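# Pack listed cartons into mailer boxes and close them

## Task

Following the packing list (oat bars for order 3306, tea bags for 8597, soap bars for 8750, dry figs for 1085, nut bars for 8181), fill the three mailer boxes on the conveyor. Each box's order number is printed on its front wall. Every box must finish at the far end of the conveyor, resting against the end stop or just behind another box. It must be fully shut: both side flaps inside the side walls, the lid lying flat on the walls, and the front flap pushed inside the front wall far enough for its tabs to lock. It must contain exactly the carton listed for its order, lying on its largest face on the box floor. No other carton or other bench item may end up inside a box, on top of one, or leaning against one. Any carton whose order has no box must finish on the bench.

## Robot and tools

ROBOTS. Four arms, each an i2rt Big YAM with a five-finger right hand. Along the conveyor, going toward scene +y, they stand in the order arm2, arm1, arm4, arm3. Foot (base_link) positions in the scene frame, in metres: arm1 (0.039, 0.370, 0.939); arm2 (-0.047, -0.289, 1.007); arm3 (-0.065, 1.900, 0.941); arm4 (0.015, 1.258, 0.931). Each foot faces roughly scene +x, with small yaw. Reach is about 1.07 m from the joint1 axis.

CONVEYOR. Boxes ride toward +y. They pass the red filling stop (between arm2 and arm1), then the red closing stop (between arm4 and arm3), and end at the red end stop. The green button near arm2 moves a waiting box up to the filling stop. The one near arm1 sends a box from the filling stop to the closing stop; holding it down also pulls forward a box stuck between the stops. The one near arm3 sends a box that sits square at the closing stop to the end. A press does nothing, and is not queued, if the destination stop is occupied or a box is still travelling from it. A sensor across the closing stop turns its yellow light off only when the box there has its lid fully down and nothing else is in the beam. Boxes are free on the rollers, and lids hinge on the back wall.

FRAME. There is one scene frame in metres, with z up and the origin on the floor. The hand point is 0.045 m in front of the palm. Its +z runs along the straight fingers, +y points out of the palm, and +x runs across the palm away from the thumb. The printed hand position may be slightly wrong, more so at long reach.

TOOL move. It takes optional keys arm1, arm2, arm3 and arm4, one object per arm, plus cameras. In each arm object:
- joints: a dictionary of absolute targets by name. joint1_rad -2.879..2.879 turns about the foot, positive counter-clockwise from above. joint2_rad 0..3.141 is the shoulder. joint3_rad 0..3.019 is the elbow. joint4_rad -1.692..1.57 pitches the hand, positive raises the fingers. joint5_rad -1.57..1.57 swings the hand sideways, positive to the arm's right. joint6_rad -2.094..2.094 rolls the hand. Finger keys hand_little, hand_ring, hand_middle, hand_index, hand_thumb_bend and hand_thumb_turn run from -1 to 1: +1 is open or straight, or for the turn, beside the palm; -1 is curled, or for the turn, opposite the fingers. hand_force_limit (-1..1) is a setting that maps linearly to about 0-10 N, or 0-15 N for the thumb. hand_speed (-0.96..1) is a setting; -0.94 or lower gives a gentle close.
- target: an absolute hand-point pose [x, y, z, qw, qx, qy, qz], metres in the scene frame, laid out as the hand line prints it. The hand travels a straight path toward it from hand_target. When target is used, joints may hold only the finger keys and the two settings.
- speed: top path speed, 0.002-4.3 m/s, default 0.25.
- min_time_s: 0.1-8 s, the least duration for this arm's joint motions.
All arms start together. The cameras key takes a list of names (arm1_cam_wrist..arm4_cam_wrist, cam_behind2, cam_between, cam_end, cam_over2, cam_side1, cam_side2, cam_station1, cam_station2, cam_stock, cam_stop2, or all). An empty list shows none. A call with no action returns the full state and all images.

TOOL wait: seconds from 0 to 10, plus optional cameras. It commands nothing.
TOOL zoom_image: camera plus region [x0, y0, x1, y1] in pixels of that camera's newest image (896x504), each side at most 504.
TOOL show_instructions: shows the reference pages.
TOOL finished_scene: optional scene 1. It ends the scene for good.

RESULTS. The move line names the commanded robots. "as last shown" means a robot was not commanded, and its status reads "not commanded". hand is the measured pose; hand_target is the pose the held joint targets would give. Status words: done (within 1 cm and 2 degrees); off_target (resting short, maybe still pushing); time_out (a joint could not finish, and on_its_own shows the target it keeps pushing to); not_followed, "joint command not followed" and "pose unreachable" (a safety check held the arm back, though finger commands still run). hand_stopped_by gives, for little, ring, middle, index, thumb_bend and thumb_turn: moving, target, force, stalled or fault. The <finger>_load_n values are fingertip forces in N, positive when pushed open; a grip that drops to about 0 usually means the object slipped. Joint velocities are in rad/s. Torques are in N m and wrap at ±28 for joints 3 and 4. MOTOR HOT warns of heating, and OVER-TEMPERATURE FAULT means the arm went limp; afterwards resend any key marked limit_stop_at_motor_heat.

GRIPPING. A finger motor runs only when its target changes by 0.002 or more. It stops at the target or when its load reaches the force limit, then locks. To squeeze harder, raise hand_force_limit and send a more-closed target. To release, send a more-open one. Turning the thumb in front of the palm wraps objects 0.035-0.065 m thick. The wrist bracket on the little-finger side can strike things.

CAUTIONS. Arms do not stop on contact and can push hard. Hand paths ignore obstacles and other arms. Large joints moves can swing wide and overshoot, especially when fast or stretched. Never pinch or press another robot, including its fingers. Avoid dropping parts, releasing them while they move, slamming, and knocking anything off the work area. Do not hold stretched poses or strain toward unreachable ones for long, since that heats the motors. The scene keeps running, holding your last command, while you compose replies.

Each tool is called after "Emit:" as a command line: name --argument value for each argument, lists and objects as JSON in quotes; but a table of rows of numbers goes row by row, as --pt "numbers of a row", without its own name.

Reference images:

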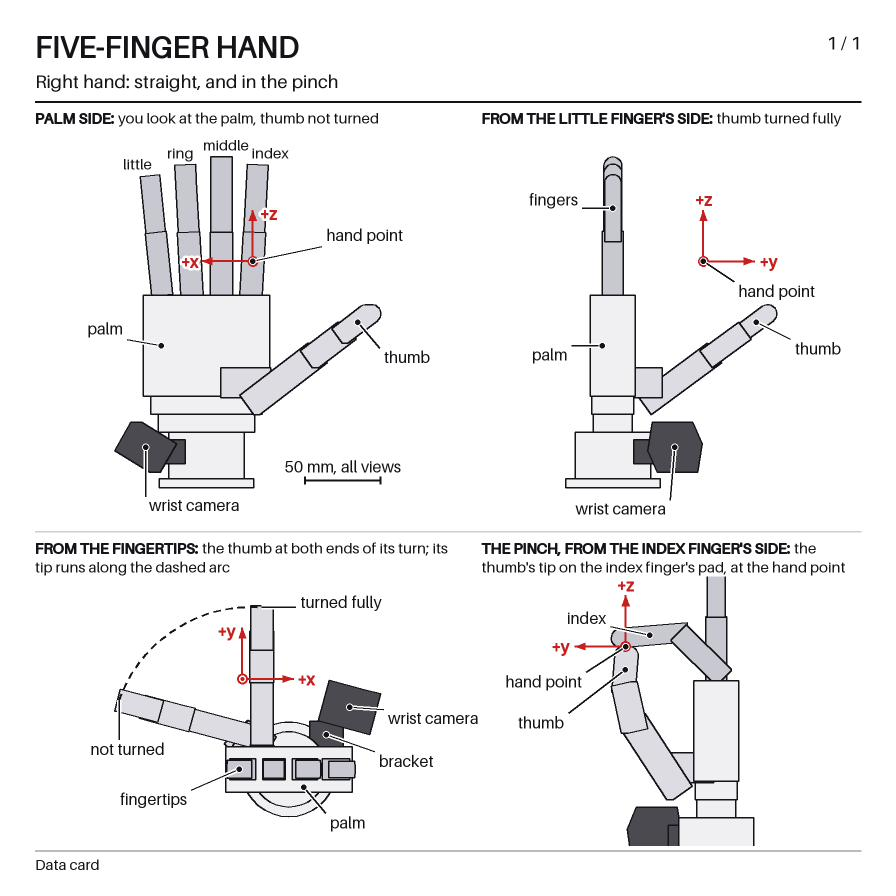

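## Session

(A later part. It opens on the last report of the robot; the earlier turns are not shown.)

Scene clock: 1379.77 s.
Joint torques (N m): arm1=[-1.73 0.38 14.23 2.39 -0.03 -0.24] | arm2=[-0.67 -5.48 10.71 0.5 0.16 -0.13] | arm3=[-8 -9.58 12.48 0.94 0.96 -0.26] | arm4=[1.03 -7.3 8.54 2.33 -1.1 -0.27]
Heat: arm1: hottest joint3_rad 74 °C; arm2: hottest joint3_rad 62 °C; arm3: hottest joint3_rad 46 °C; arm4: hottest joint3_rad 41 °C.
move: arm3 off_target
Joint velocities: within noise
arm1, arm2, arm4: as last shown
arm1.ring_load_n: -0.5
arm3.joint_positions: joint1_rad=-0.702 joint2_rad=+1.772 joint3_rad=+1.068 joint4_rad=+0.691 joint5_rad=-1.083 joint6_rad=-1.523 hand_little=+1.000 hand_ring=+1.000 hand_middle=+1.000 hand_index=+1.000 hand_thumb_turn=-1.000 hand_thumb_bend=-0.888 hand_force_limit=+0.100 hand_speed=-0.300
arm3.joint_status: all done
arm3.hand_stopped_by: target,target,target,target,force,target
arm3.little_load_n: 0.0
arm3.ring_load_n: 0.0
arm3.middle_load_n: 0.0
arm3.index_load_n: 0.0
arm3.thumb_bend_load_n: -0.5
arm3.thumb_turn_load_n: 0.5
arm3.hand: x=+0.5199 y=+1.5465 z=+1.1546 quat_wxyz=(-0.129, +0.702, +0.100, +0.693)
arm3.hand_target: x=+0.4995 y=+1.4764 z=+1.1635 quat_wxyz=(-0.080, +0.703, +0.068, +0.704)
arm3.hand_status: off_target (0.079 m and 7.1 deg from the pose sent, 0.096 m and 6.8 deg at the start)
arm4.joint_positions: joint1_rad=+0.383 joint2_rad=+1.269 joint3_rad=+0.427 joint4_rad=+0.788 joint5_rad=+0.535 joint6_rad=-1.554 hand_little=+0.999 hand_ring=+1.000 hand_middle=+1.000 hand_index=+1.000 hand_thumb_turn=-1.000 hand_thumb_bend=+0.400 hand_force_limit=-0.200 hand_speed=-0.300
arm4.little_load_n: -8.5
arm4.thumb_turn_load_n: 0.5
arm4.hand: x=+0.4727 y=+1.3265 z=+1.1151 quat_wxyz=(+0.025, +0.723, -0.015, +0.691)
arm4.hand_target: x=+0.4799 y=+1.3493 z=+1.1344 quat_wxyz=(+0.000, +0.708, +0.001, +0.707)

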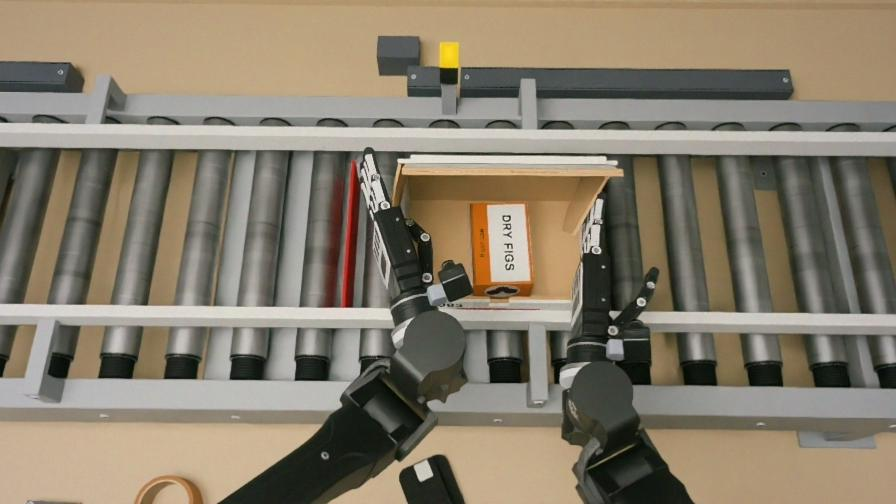

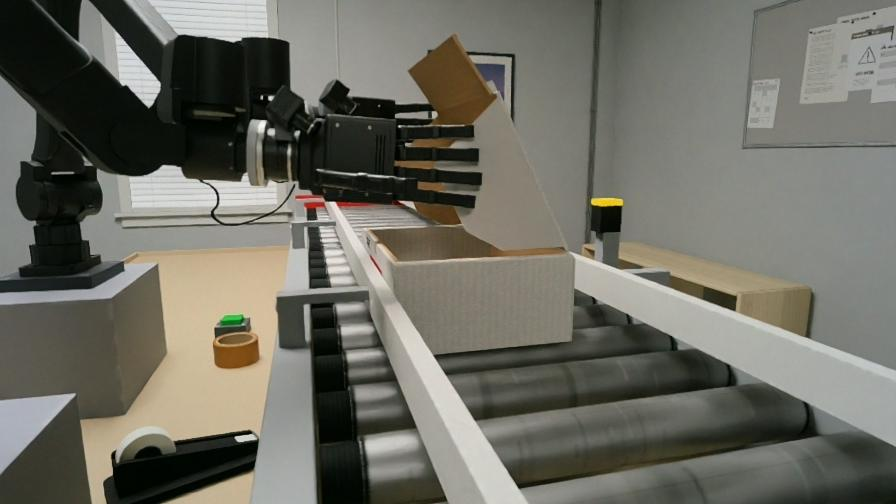

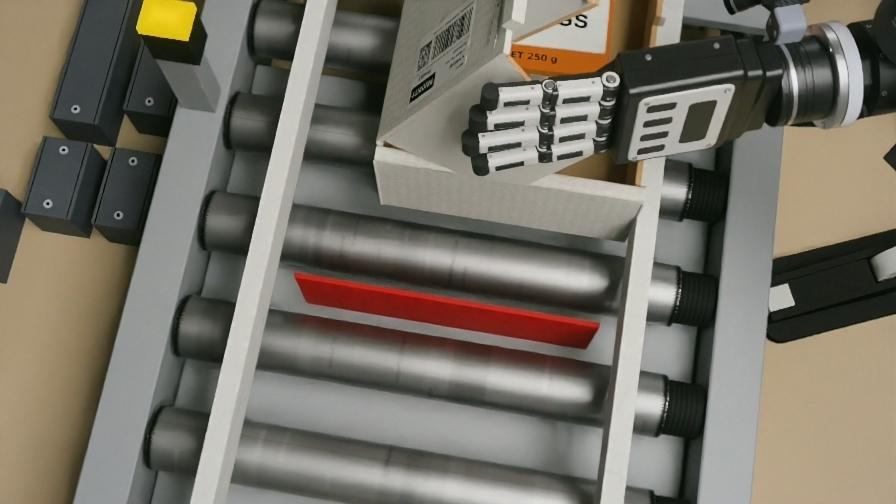

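Emit:
move --arm3 '{"target":[0.535,1.47,1.185,-0.0739,0.7032,0.0739,0.7032],"speed":0.06}' --cameras '["cam_over2","cam_side2","cam_stop2"]'

Emit:
zoom_image --camera "cam_stop2" --region '[370, 90, 530, 190]'

Scene clock: 1390.97 s.
Joint torques (N m): arm1=[-1.73 0.32 14.24 2.39 -0.03 -0.24] | arm2=[-0.67 -5.48 10.7 0.49 0.16 -0.13] | arm3=[-3.66 -11.46 13.24 0.81 1.54 -0.3] | arm4=[0.97 -7 8.57 2.21 -1.1 -0.27]
Heat: arm1: hottest joint3_rad 74 °C; arm2: hottest joint3_rad 62 °C; arm3: hottest joint3_rad 46 °C; arm4: hottest joint3_rad 41 °C.
move: arm3 off_target
Joint velocities: within noise
arm1.joint_positions: joint1_rad=+0.517 joint2_rad=+0.685 joint3_rad=+1.265 joint4_rad=-1.378 joint5_rad=+0.002 joint6_rad=-0.982 hand_little=+1.000 hand_ring=+1.000 hand_middle=+1.000 hand_index=+1.000 hand_thumb_turn=+1.000 hand_thumb_bend=+1.000 hand_force_limit=+0.000 hand_speed=-0.800
arm1.joint_status: not commanded
arm1.hand_stopped_by: target,target,target,target,target,target
arm1.little_load_n: 0.0
arm1.ring_load_n: 0.0
arm1.middle_load_n: 0.0
arm1.index_load_n: 0.0
arm1.thumb_bend_load_n: 0.0
arm1.thumb_turn_load_n: 0.0
arm1.hand: x=+0.2437 y=+0.4825 z=+1.3404 quat_wxyz=(-0.214, +0.924, +0.021, +0.316)
arm1.hand_target: x=+0.2510 y=+0.4826 z=+1.3694 quat_wxyz=(-0.229, +0.909, +0.022, +0.349)
arm1.hand_status: not commanded
arm2.joint_positions: joint1_rad=+0.803 joint2_rad=+1.195 joint3_rad=+1.279 joint4_rad=-1.267 joint5_rad=+0.350 joint6_rad=-0.612 hand_little=+1.000 hand_ring=+1.000 hand_middle=+1.000 hand_index=+1.000 hand_thumb_turn=+1.000 hand_thumb_bend=+1.000 hand_force_limit=+0.000 hand_speed=-0.800
arm2.joint_status: not commanded
arm2.hand_stopped_by: target,target,target,target,target,target
arm2.little_load_n: -0.5
arm2.ring_load_n: 0.0
arm2.middle_load_n: 0.0
arm2.index_load_n: 0.0
arm2.thumb_bend_load_n: 0.0
arm2.thumb_turn_load_n: 0.0
arm2.hand: x=+0.2742 y=-0.1069 z=+1.2866 quat_wxyz=(-0.028, +0.956, -0.146, +0.252)
arm2.hand_target: x=+0.2802 y=-0.0991 z=+1.3007 quat_wxyz=(-0.035, +0.956, -0.137, +0.256)
arm2.hand_status: not commanded
arm3.joint_positions: joint1_rad=-0.716 joint2_rad=+1.808 joint3_rad=+1.158 joint4_rad=+0.609 joint5_rad=-1.060 joint6_rad=-1.538 hand_little=+1.000 hand_ring=+1.000 hand_middle=+1.000 hand_index=+1.000 hand_thumb_turn=-1.000 hand_thumb_bend=-0.888 hand_force_limit=+0.100 hand_speed=-0.300
arm3.joint_status: not commanded
arm3.hand_stopped_by: target,target,target,target,force,target
arm3.little_load_n: 0.0
arm3.ring_load_n: 0.0
arm3.middle_load_n: 0.0
arm3.index_load_n: 0.0
arm3.thumb_bend_load_n: 0.0
arm3.thumb_turn_load_n: 0.0
arm3.hand: x=+0.5328 y=+1.5162 z=+1.1615 quat_wxyz=(-0.118, +0.708, +0.085, +0.691)
arm3.hand_target: x=+0.5312 y=+1.4718 z=+1.1851 quat_wxyz=(-0.073, +0.703, +0.074, +0.704)
arm3.hand_status: off_target (0.052 m and 5.4 deg from the pose sent, 0.084 m and 7.1 deg at the start)
arm4.joint_positions: joint1_rad=+0.383 joint2_rad=+1.266 joint3_rad=+0.427 joint4_rad=+0.793 joint5_rad=+0.535 joint6_rad=-1.554 hand_little=+0.999 hand_ring=+1.000 hand_middle=+1.000 hand_index=+1.000 hand_thumb_turn=-1.000 hand_thumb_bend=+0.400 hand_force_limit=-0.200 hand_speed=-0.300
arm4.joint_status: not commanded
arm4.hand_stopped_by: target,target,target,target,target,target
arm4.little_load_n: -5.0
arm4.ring_load_n: -2.5
arm4.middle_load_n: 0.0
arm4.index_load_n: 0.0
arm4.thumb_bend_load_n: 0.0
arm4.thumb_turn_load_n: 0.5
arm4.hand: x=+0.4727 y=+1.3265 z=+1.1173 quat_wxyz=(+0.023, +0.720, -0.017, +0.693)
arm4.hand_target: x=+0.4799 y=+1.3493 z=+1.1350 quat_wxyz=(-0.001, +0.707, +0.000, +0.707)
arm4.hand_status: not commanded

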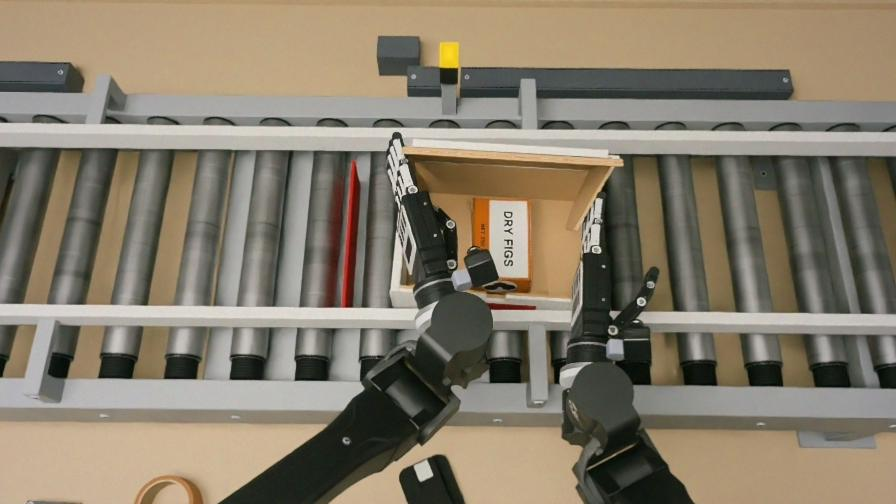

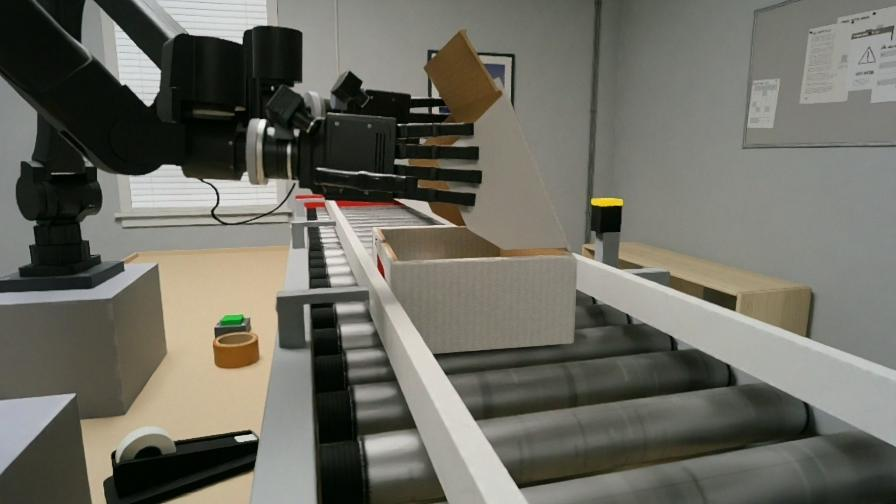

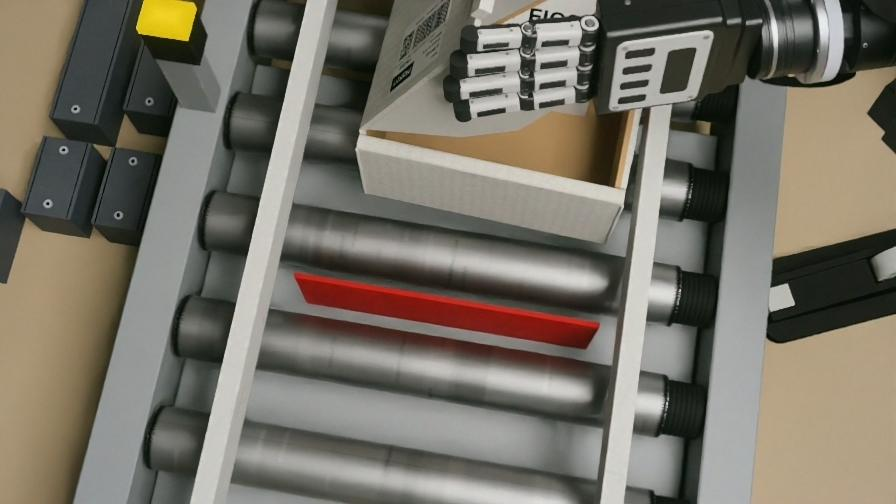

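Scaled by 3.150 from the camera's image (finer frame: 1280x720).

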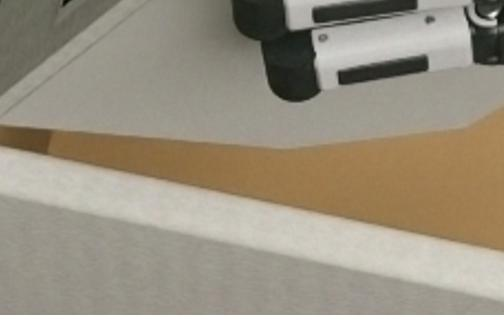

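Emit:
move --arm3 '{"joints":{"hand_little":0.2,"hand_ring":0.3,"hand_middle":0.6,"hand_force_limit":0.0}}' --cameras '["cam_over2","cam_stop2","cam_behind2","arm3_cam_wrist"]'

Scene clock: 1399.83 s.
Joint torques (N m): arm1=[-1.73 0.32 14.26 2.39 -0.03 -0.24] | arm2=[-0.62 -5.42 10.73 0.5 0.16 -0.13] | arm3=[-5.01 -11.58 12.92 0.94 1.42 -0.17] | arm4=[1.03 -7.06 8.57 2.19 -1.1 -0.27]
Heat: arm1: hottest joint3_rad 74 °C; arm2: hottest joint3_rad 62 °C; arm3: hottest joint3_rad 47 °C; arm4: hottest joint3_rad 42 °C.
move: arm3 off_target
Joint velocities: within noise
arm1, arm2, arm4: as last shown
arm2.little_load_n: 0.0
arm3.joint_positions: joint1_rad=-0.701 joint2_rad=+1.809 joint3_rad=+1.163 joint4_rad=+0.609 joint5_rad=-1.057 joint6_rad=-1.556 hand_little=+0.621 hand_ring=+0.945 hand_middle=+0.814 hand_index=+1.000 hand_thumb_turn=-1.000 hand_thumb_bend=-0.888 hand_force_limit=+0.000 hand_speed=-0.300
arm3.joint_status: hand_little off_target (ended at +0.621, target +0.200); hand_ring off_target (ended at +0.945, target +0.300); hand_middle off_target (ended at +0.814, target +0.600); the others done
arm3.hand_stopped_by: force,force,force,target,force,target
arm3.little_load_n: 5.0
arm3.ring_load_n: 0.0
arm3.middle_load_n: 0.0
arm3.index_load_n: 0.0
arm3.thumb_bend_load_n: 0.0
arm3.thumb_turn_load_n: 0.0
arm3.hand: x=+0.5399 y=+1.5233 z=+1.1639 quat_wxyz=(-0.115, +0.706, +0.096, +0.692)
arm3.hand_target: x=+0.5312 y=+1.4716 z=+1.1855 quat_wxyz=(-0.071, +0.702, +0.076, +0.704)
arm3.hand_status: not commanded
arm4.little_load_n: -5.5
arm4.thumb_turn_load_n: 0.0
pictures: arm3_cam_wrist, cam_behind2, cam_over2, cam_stop2

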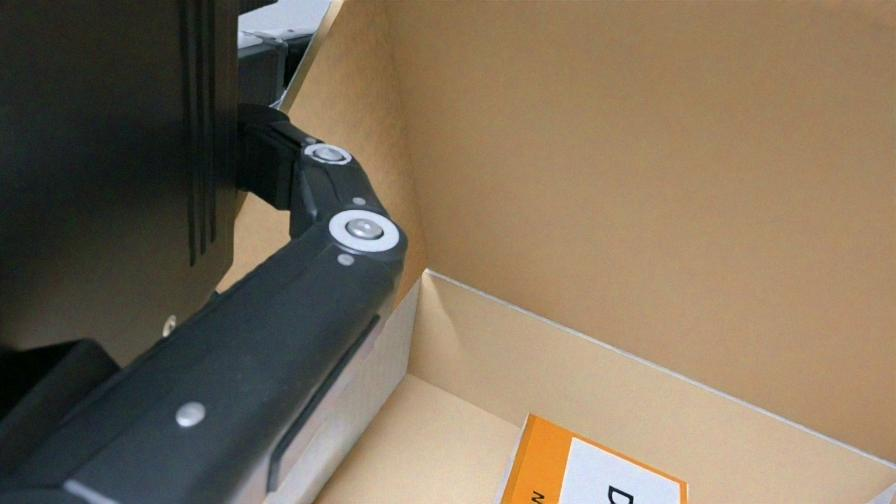

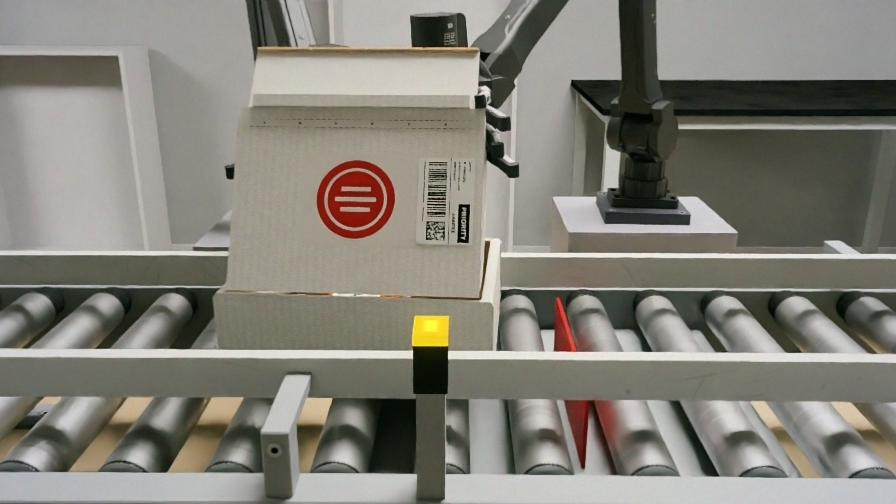

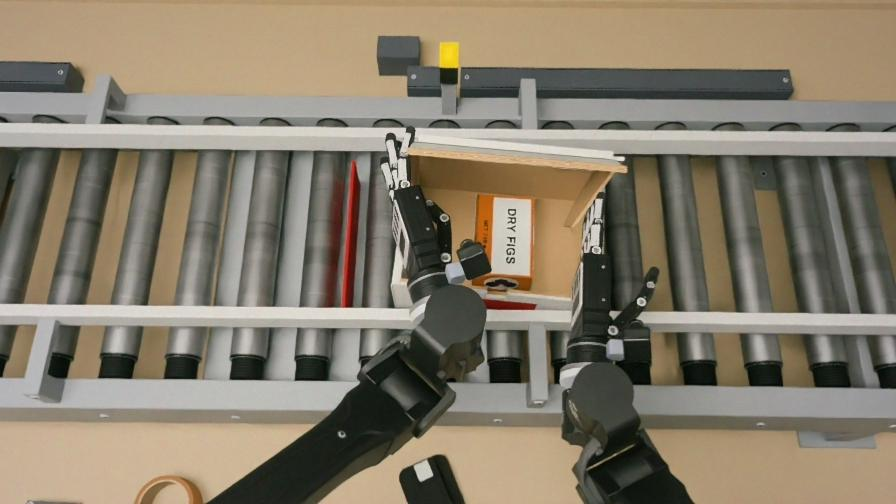

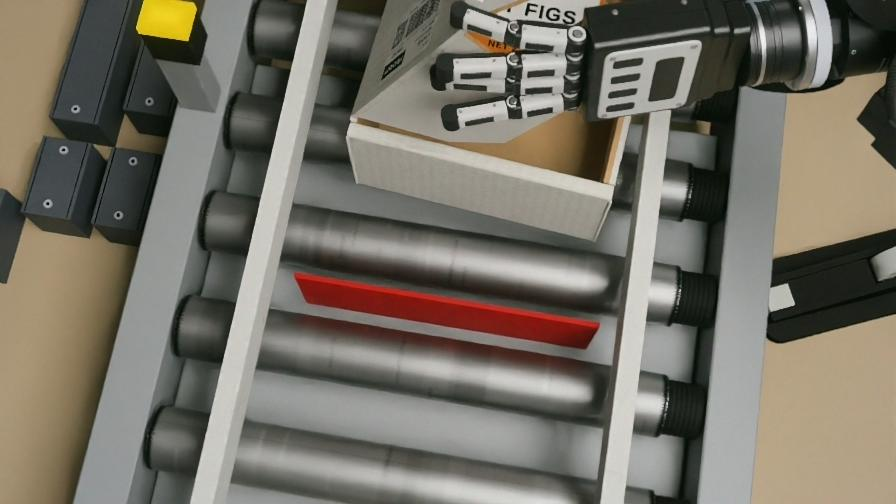

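Emit:
move --cameras '["cam_stop2","cam_side2","cam_over2","cam_station2"]'

Scene clock: 1426.00 s.
Joint torques (N m): arm1=[-1.73 0.32 14.26 2.4 -0.03 -0.24] | arm2=[-0.62 -5.48 10.73 0.5 0.17 -0.13] | arm3=[-5.01 -11.58 12.9 0.94 1.43 -0.17] | arm4=[1.03 -7.12 8.57 2.19 -1.11 -0.27]
Heat: arm1: hottest joint3_rad 74 °C; arm2: hottest joint3_rad 62 °C; arm3: hottest joint3_rad 50 °C; arm4: hottest joint3_rad 42 °C.
Joint velocities: within noise
arm1.joint_positions: joint1_rad=+0.517 joint2_rad=+0.685 joint3_rad=+1.265 joint4_rad=-1.378 joint5_rad=+0.002 joint6_rad=-0.982 hand_little=+1.000 hand_ring=+1.000 hand_middle=+1.000 hand_index=+1.000 hand_thumb_turn=+1.000 hand_thumb_bend=+1.000 hand_force_limit=+0.000 hand_speed=-0.800
arm1.joint_status: not commanded
arm1.hand_stopped_by: target,target,target,target,target,target
arm1.little_load_n: 0.0
arm1.ring_load_n: 0.0
arm1.middle_load_n: 0.0
arm1.index_load_n: 0.0
arm1.thumb_bend_load_n: 0.0
arm1.thumb_turn_load_n: 0.0
arm1.hand: x=+0.2437 y=+0.4825 z=+1.3404 quat_wxyz=(-0.214, +0.924, +0.021, +0.316) (m; scene frame)
arm1.hand_target: x=+0.2510 y=+0.4826 z=+1.3694 quat_wxyz=(-0.229, +0.909, +0.022, +0.349) (m; scene frame)
arm1.hand_status: not commanded
arm2.joint_positions: joint1_rad=+0.803 joint2_rad=+1.195 joint3_rad=+1.279 joint4_rad=-1.267 joint5_rad=+0.350 joint6_rad=-0.612 hand_little=+1.000 hand_ring=+1.000 hand_middle=+1.000 hand_index=+1.000 hand_thumb_turn=+1.000 hand_thumb_bend=+1.000 hand_force_limit=+0.000 hand_speed=-0.800
arm2.joint_status: not commanded
arm2.hand_stopped_by: target,target,target,target,target,target
arm2.little_load_n: 0.0
arm2.ring_load_n: 0.0
arm2.middle_load_n: 0.0
arm2.index_load_n: 0.0
arm2.thumb_bend_load_n: 0.0
arm2.thumb_turn_load_n: -0.5
arm2.hand: x=+0.2742 y=-0.1069 z=+1.2866 quat_wxyz=(-0.028, +0.956, -0.146, +0.252) (m; scene frame)
arm2.hand_target: x=+0.2802 y=-0.0991 z=+1.3007 quat_wxyz=(-0.035, +0.956, -0.137, +0.256) (m; scene frame)
arm2.hand_status: not commanded
arm3.joint_positions: joint1_rad=-0.701 joint2_rad=+1.809 joint3_rad=+1.163 joint4_rad=+0.609 joint5_rad=-1.057 joint6_rad=-1.556 hand_little=+0.621 hand_ring=+0.945 hand_middle=+0.814 hand_index=+1.000 hand_thumb_turn=-1.000 hand_thumb_bend=-0.888 hand_force_limit=+0.000 hand_speed=-0.300
arm3.joint_status: hand_little off_target (ended at +0.621, target +0.200); hand_ring off_target (ended at +0.945, target +0.300); hand_middle off_target (ended at +0.814, target +0.600); the others done
arm3.hand_stopped_by: force,force,force,target,force,target
arm3.little_load_n: 5.0
arm3.ring_load_n: 0.0
arm3.middle_load_n: 0.0
arm3.index_load_n: -0.5
arm3.thumb_bend_load_n: 0.0
arm3.thumb_turn_load_n: 0.0
arm3.hand: x=+0.5399 y=+1.5233 z=+1.1639 quat_wxyz=(-0.115, +0.706, +0.096, +0.692) (m; scene frame)
arm3.hand_target: x=+0.5312 y=+1.4716 z=+1.1855 quat_wxyz=(-0.071, +0.702, +0.076, +0.704) (m; scene frame)
arm3.hand_status: not commanded
arm4.joint_positions: joint1_rad=+0.383 joint2_rad=+1.266 joint3_rad=+0.427 joint4_rad=+0.793 joint5_rad=+0.535 joint6_rad=-1.554 hand_little=+0.999 hand_ring=+1.000 hand_middle=+1.000 hand_index=+1.000 hand_thumb_turn=-1.000 hand_thumb_bend=+0.400 hand_force_limit=-0.200 hand_speed=-0.300
arm4.joint_status: not commanded
arm4.hand_stopped_by: target,target,target,target,target,target
arm4.little_load_n: -5.5
arm4.ring_load_n: -2.5
arm4.middle_load_n: 0.0
arm4.index_load_n: 0.0
arm4.thumb_bend_load_n: 0.0
arm4.thumb_turn_load_n: 0.0
arm4.hand: x=+0.4727 y=+1.3265 z=+1.1173 quat_wxyz=(+0.023, +0.720, -0.017, +0.693) (m; scene frame)
arm4.hand_target: x=+0.4799 y=+1.3493 z=+1.1350 quat_wxyz=(-0.001, +0.707, +0.000, +0.707) (m; scene frame)
arm4.hand_status: not commanded
pictures: cam_over2, cam_side2, cam_station2, cam_stop2

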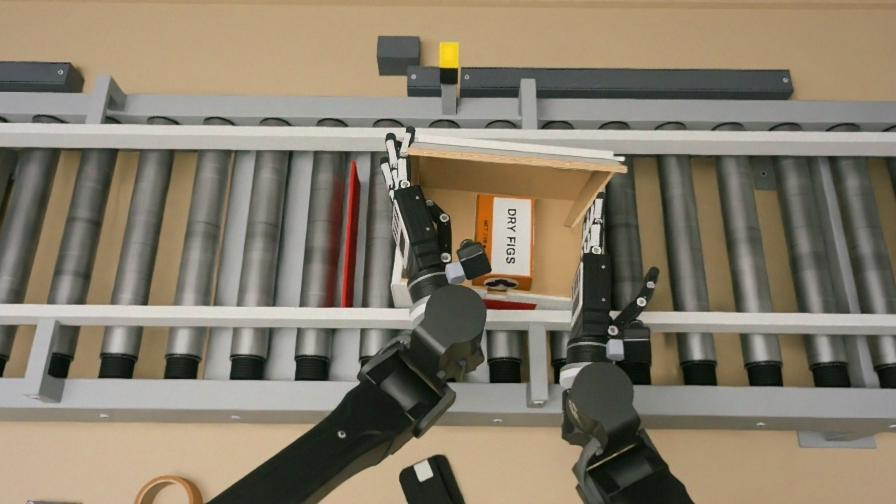

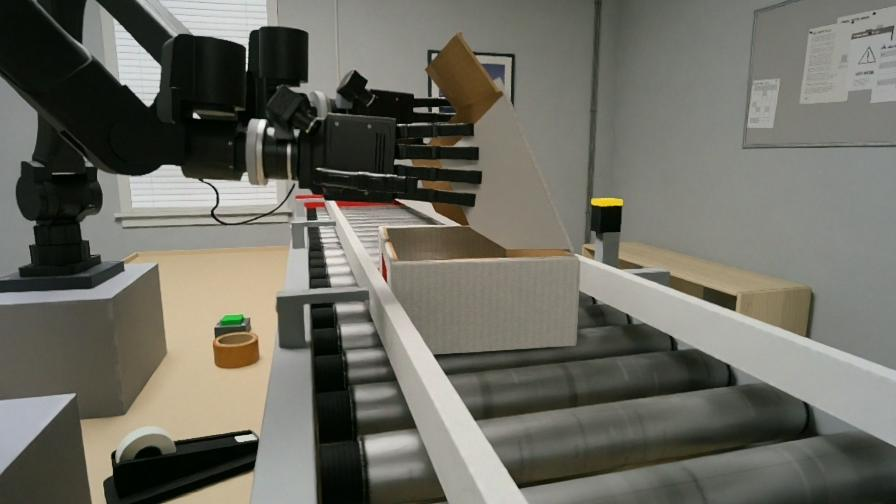

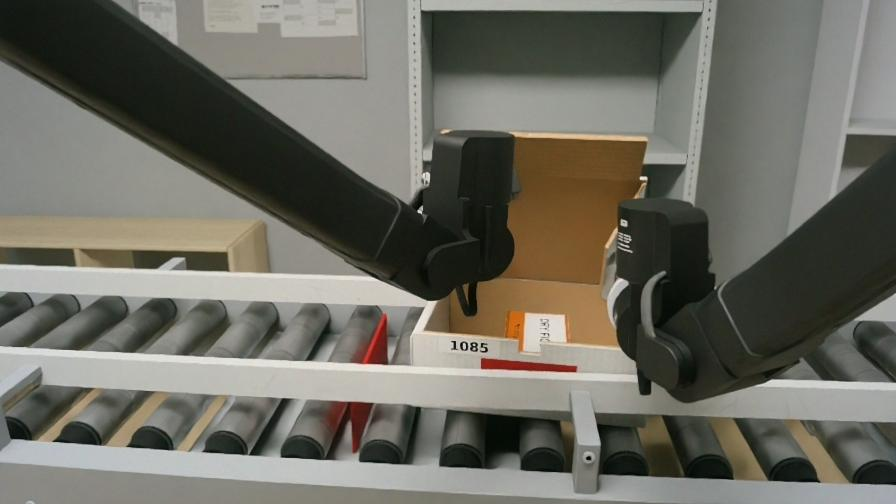

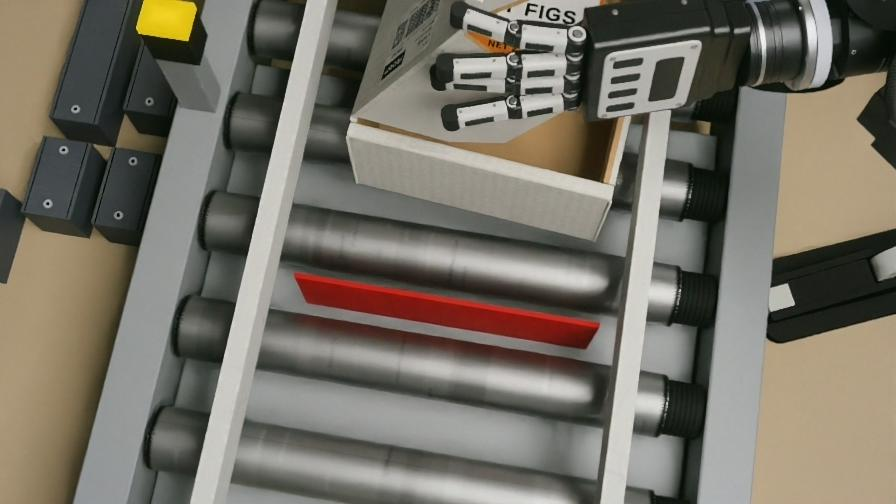

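Emit:
zoom_image --camera "cam_stop2" --region '[320, 0, 640, 240]'

Emit:
zoom_image --camera "cam_side2" --region '[340, 20, 600, 280]'

Emit:
move --cameras '["cam_behind2","arm3_cam_wrist","arm4_cam_wrist"]'

Scaled by 1.575 from the camera's image (finer frame: 1280x720).

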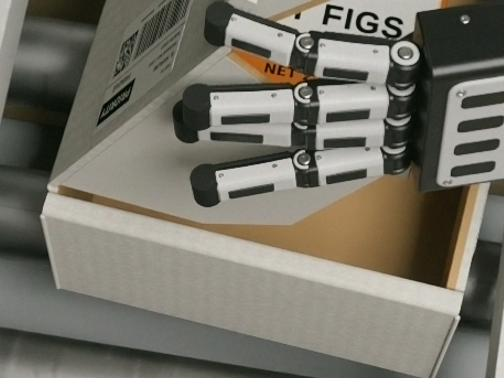

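Scaled by 1.938 from the camera's image (finer frame: 1280x720).

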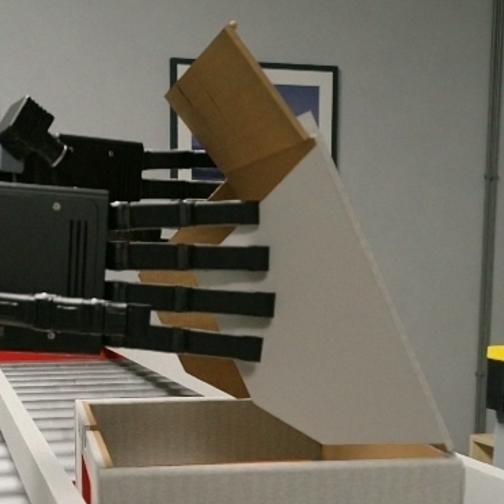

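Scene clock: 1433.00 s.
Joint torques (N m): arm1=[-1.73 0.32 14.26 2.39 -0.03 -0.24] | arm2=[-0.62 -5.48 10.7 0.47 0.16 -0.13] | arm3=[-5.01 -11.63 12.93 0.95 1.42 -0.17] | arm4=[1.03 -7.06 8.57 2.19 -1.11 -0.27]
Heat: arm1: hottest joint3_rad 74 °C; arm2: hottest joint3_rad 63 °C; arm3: hottest joint3_rad 51 °C; arm4: hottest joint3_rad 42 °C.
Joint velocities: within noise
arm1.joint_positions: joint1_rad=+0.517 joint2_rad=+0.685 joint3_rad=+1.265 joint4_rad=-1.378 joint5_rad=+0.002 joint6_rad=-0.982 hand_little=+1.000 hand_ring=+1.000 hand_middle=+1.000 hand_index=+1.000 hand_thumb_turn=+1.000 hand_thumb_bend=+1.000 hand_force_limit=+0.000 hand_speed=-0.800
arm1.joint_status: not commanded
arm1.hand_stopped_by: target,target,target,target,target,target
arm1.little_load_n: 0.0
arm1.ring_load_n: 0.0
arm1.middle_load_n: 0.0
arm1.index_load_n: 0.0
arm1.thumb_bend_load_n: 0.0
arm1.thumb_turn_load_n: 0.0
arm1.hand: x=+0.2437 y=+0.4825 z=+1.3404 quat_wxyz=(-0.214, +0.924, +0.021, +0.316) (m; scene frame)
arm1.hand_target: x=+0.2510 y=+0.4826 z=+1.3694 quat_wxyz=(-0.229, +0.909, +0.022, +0.349) (m; scene frame)
arm1.hand_status: not commanded
arm2.joint_positions: joint1_rad=+0.803 joint2_rad=+1.195 joint3_rad=+1.279 joint4_rad=-1.267 joint5_rad=+0.350 joint6_rad=-0.612 hand_little=+1.000 hand_ring=+1.000 hand_middle=+1.000 hand_index=+1.000 hand_thumb_turn=+1.000 hand_thumb_bend=+1.000 hand_force_limit=+0.000 hand_speed=-0.800
arm2.joint_status: not commanded
arm2.hand_stopped_by: target,target,target,target,target,target
arm2.little_load_n: 0.0
arm2.ring_load_n: 0.0
arm2.middle_load_n: 0.0
arm2.index_load_n: 0.0
arm2.thumb_bend_load_n: 0.0
arm2.thumb_turn_load_n: 0.0
arm2.hand: x=+0.2742 y=-0.1069 z=+1.2866 quat_wxyz=(-0.028, +0.956, -0.146, +0.252) (m; scene frame)
arm2.hand_target: x=+0.2802 y=-0.0991 z=+1.3007 quat_wxyz=(-0.035, +0.956, -0.137, +0.256) (m; scene frame)
arm2.hand_status: not commanded
arm3.joint_positions: joint1_rad=-0.701 joint2_rad=+1.809 joint3_rad=+1.163 joint4_rad=+0.609 joint5_rad=-1.057 joint6_rad=-1.556 hand_little=+0.621 hand_ring=+0.945 hand_middle=+0.814 hand_index=+1.000 hand_thumb_turn=-1.000 hand_thumb_bend=-0.888 hand_force_limit=+0.000 hand_speed=-0.300
arm3.joint_status: hand_little off_target (ended at +0.621, target +0.200); hand_ring off_target (ended at +0.945, target +0.300); hand_middle off_target (ended at +0.814, target +0.600); the others done
arm3.hand_stopped_by: force,force,force,target,force,target
arm3.little_load_n: 5.0
arm3.ring_load_n: 0.0
arm3.middle_load_n: 0.0
arm3.index_load_n: 0.0
arm3.thumb_bend_load_n: 0.0
arm3.thumb_turn_load_n: 0.0
arm3.hand: x=+0.5399 y=+1.5233 z=+1.1639 quat_wxyz=(-0.115, +0.706, +0.096, +0.692) (m; scene frame)
arm3.hand_target: x=+0.5312 y=+1.4716 z=+1.1855 quat_wxyz=(-0.071, +0.702, +0.076, +0.704) (m; scene frame)
arm3.hand_status: not commanded
arm4.joint_positions: joint1_rad=+0.383 joint2_rad=+1.266 joint3_rad=+0.427 joint4_rad=+0.793 joint5_rad=+0.535 joint6_rad=-1.554 hand_little=+0.999 hand_ring=+1.000 hand_middle=+1.000 hand_index=+1.000 hand_thumb_turn=-1.000 hand_thumb_bend=+0.400 hand_force_limit=-0.200 hand_speed=-0.300
arm4.joint_status: not commanded
arm4.hand_stopped_by: target,target,target,target,target,target
arm4.little_load_n: -5.5
arm4.ring_load_n: -2.5
arm4.middle_load_n: 0.0
arm4.index_load_n: 0.0
arm4.thumb_bend_load_n: 0.0
arm4.thumb_turn_load_n: 0.0
arm4.hand: x=+0.4727 y=+1.3265 z=+1.1173 quat_wxyz=(+0.023, +0.720, -0.017, +0.693) (m; scene frame)
arm4.hand_target: x=+0.4799 y=+1.3493 z=+1.1350 quat_wxyz=(-0.001, +0.707, +0.000, +0.707) (m; scene frame)
arm4.hand_status: not commanded
pictures: arm3_cam_wrist, arm4_cam_wrist, cam_behind2

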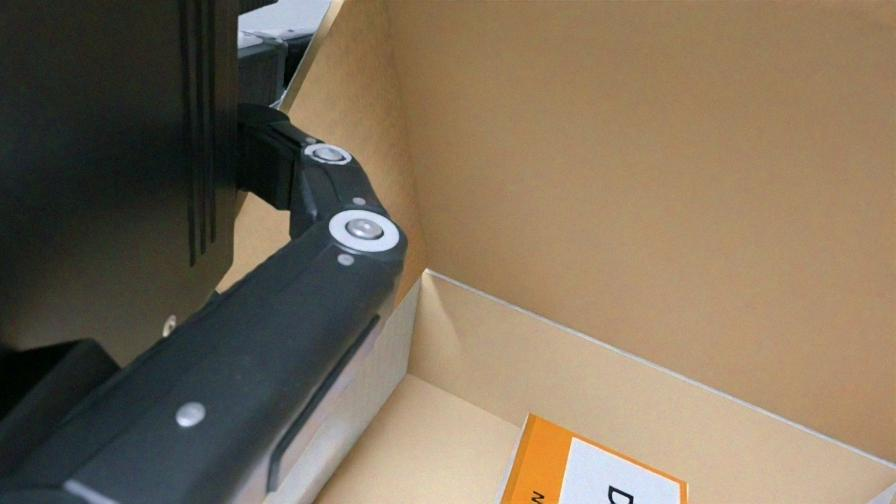

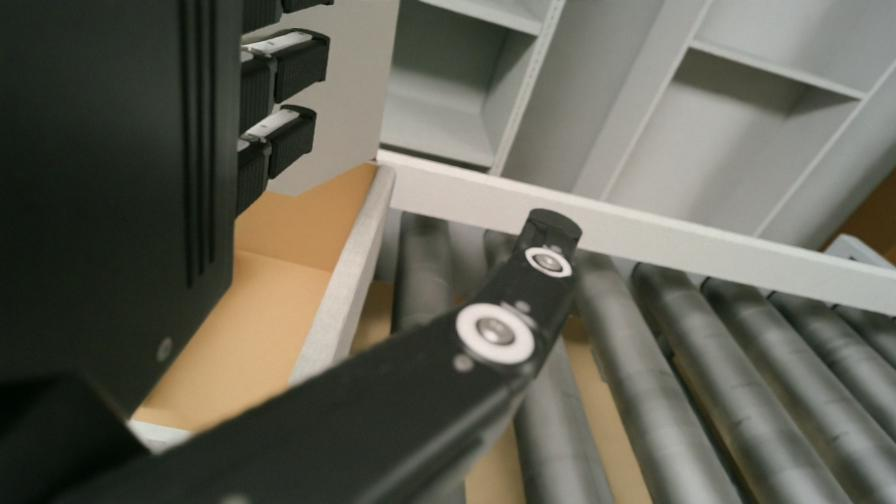

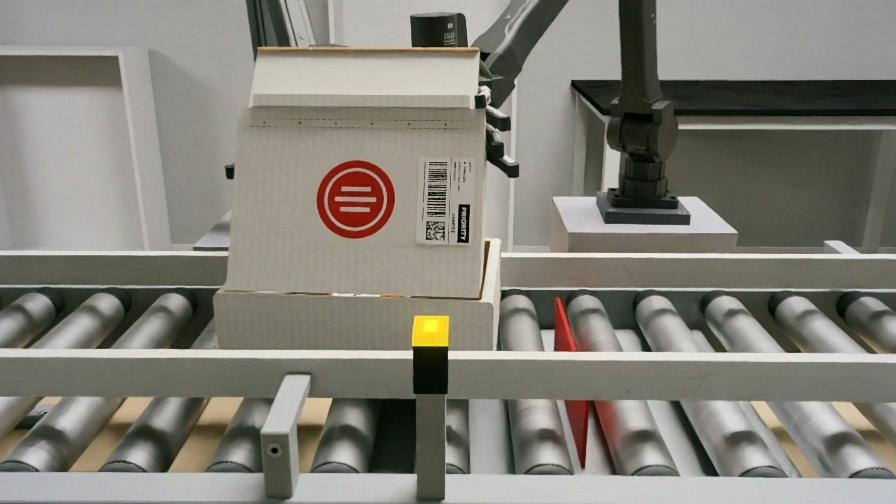

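Emit:
move --arm3 '{"target": [0.512, 1.465, 1.168, -0.0739, 0.7032, 0.0739, 0.7032], "speed": 0.05, "joints": {"hand_force_limit": 0.2, "hand_little": 0.1}}' --arm4 '{"target": [0.462, 1.349, 1.128, 0, 0.7071, 0, 0.7071], "speed": 0.05}' --arm1 '{"joints": {"joint1_rad": 0.3, "joint2_rad": 0.4, "joint3_rad": 1.0, "joint4_rad": -1.0}, "min_time_s": 3}' --cameras '["cam_stop2","cam_side2","cam_over2","cam_behind2"]'

Scene clock: 1454.53 s.
Joint torques (N m): arm1=[-1.73 2.14 9.14 2.78 -0.04 -0.24] | arm2=[-0.56 -5.42 10.7 0.49 0.16 -0.13] | arm3=[-6.36 -11.4 8.92 2.37 0.67 -0.11] | arm4=[2.49 -7.59 7.38 2.76 -0.82 -0.27]
Heat: arm1: hottest joint3_rad 74 °C; arm2: hottest joint3_rad 63 °C; arm3: hottest joint3_rad 52 °C; arm4: hottest joint3_rad 42 °C.
move: arm1 done; arm3 off_target; arm4 off_target
Joint velocities: within noise
arm1.joint_positions: joint1_rad=+0.316 joint2_rad=+0.406 joint3_rad=+1.007 joint4_rad=-1.028 joint5_rad=+0.002 joint6_rad=-0.982 hand_little=+1.000 hand_ring=+1.000 hand_middle=+1.000 hand_index=+1.000 hand_thumb_turn=+1.000 hand_thumb_bend=+1.000 hand_force_limit=+0.000 hand_speed=-0.800
arm1.joint_status: all done
arm1.hand_stopped_by: target,target,target,target,target,target
arm1.little_load_n: 0.0
arm1.ring_load_n: 0.0
arm1.middle_load_n: 0.0
arm1.index_load_n: 0.0
arm1.thumb_bend_load_n: 0.0
arm1.thumb_turn_load_n: 0.0
arm1.hand: x=+0.2613 y=+0.4380 z=+1.3357 quat_wxyz=(-0.263, +0.835, -0.065, +0.479)
arm1.hand_target: x=+0.2659 y=+0.4351 z=+1.3401 quat_wxyz=(-0.260, +0.828, -0.063, +0.493)
arm1.hand_status: not commanded
arm2: as last shown
arm2.little_load_n: -0.5
arm3.joint_positions: joint1_rad=-0.716 joint2_rad=+1.809 joint3_rad=+1.163 joint4_rad=+0.617 joint5_rad=-1.069 joint6_rad=-1.563 hand_little=+0.565 hand_ring=+0.945 hand_middle=+0.814 hand_index=+1.000 hand_thumb_turn=-1.000 hand_thumb_bend=-0.888 hand_force_limit=+0.200 hand_speed=-0.300
arm3.joint_status: hand_little off_target (ended at +0.565, target +0.100); the others done
arm3.hand_stopped_by: force,force,force,target,force,target
arm3.little_load_n: 5.0
arm3.ring_load_n: 0.0
arm3.middle_load_n: 0.0
arm3.index_load_n: 0.0
arm3.thumb_bend_load_n: 0.0
arm3.thumb_turn_load_n: 0.0
arm3.hand: x=+0.5343 y=+1.5162 z=+1.1660 quat_wxyz=(-0.110, +0.704, +0.100, +0.694)
arm3.hand_target: x=+0.5108 y=+1.4673 z=+1.1681 quat_wxyz=(-0.072, +0.703, +0.075, +0.703)
arm3.hand_status: off_target (0.056 m and 5.2 deg from the pose sent, 0.065 m and 5.6 deg at the start)
arm4.joint_positions: joint1_rad=+0.388 joint2_rad=+1.251 joint3_rad=+0.396 joint4_rad=+0.799 joint5_rad=+0.557 joint6_rad=-1.554 hand_little=+0.999 hand_ring=+1.000 hand_middle=+1.000 hand_index=+1.000 hand_thumb_turn=-1.000 hand_thumb_bend=+0.400 hand_force_limit=-0.200 hand_speed=-0.300
arm4.joint_status: not commanded
arm4.hand_stopped_by: target,target,target,target,target,target
arm4.little_load_n: -5.5
arm4.ring_load_n: -2.0
arm4.middle_load_n: 0.0
arm4.index_load_n: 0.0
arm4.thumb_bend_load_n: 0.0
arm4.thumb_turn_load_n: 0.0
arm4.hand: x=+0.4614 y=+1.3196 z=+1.1109 quat_wxyz=(+0.031, +0.723, -0.021, +0.690)
arm4.hand_target: x=+0.4623 y=+1.3478 z=+1.1282 quat_wxyz=(+0.000, +0.707, -0.001, +0.707)
arm4.hand_status: off_target (0.034 m and 5.0 deg from the pose sent, 0.027 m and 4.0 deg at the start)
pictures: cam_behind2, cam_over2, cam_side2, cam_stop2

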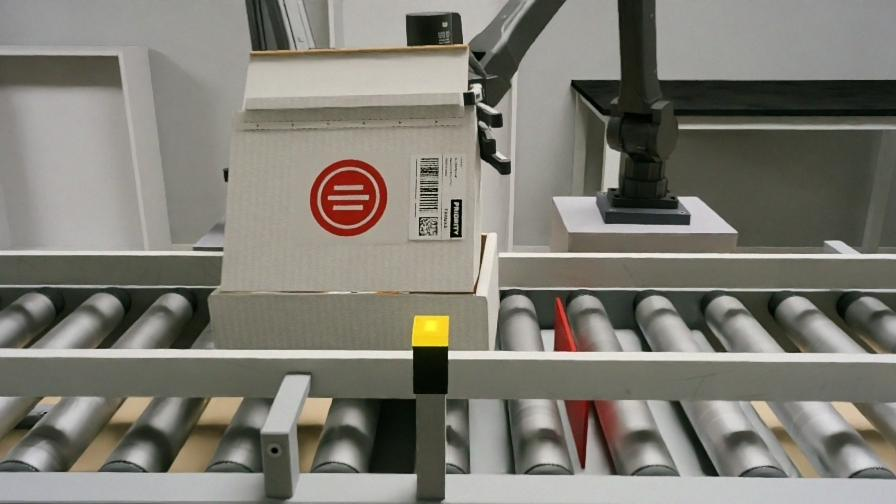

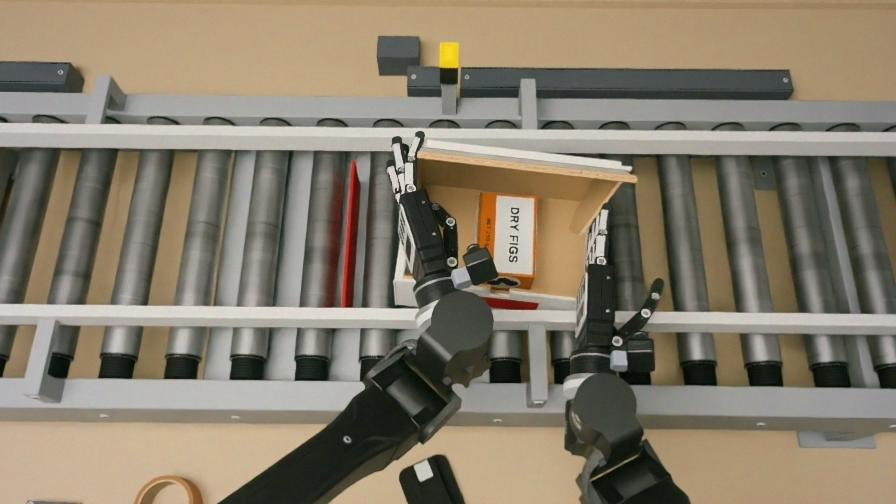

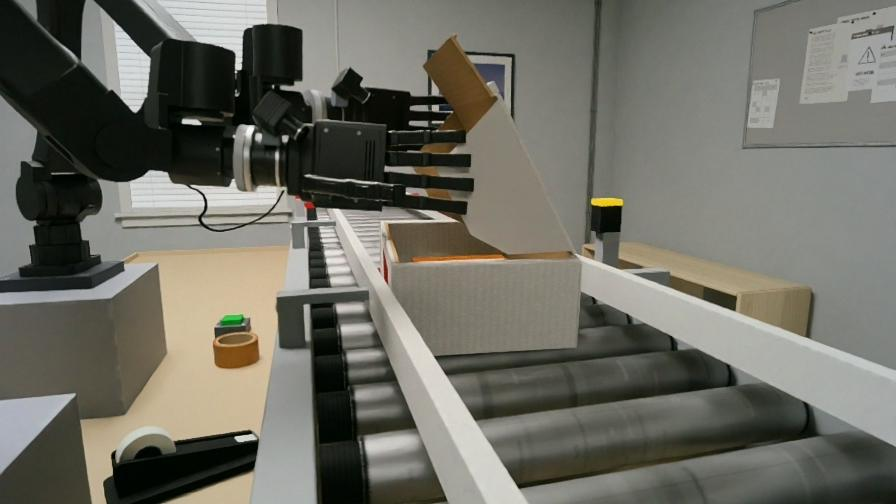

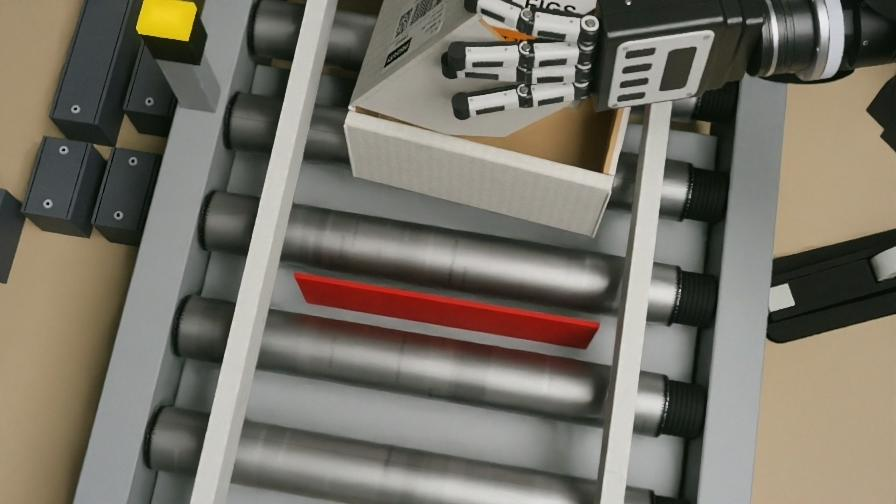

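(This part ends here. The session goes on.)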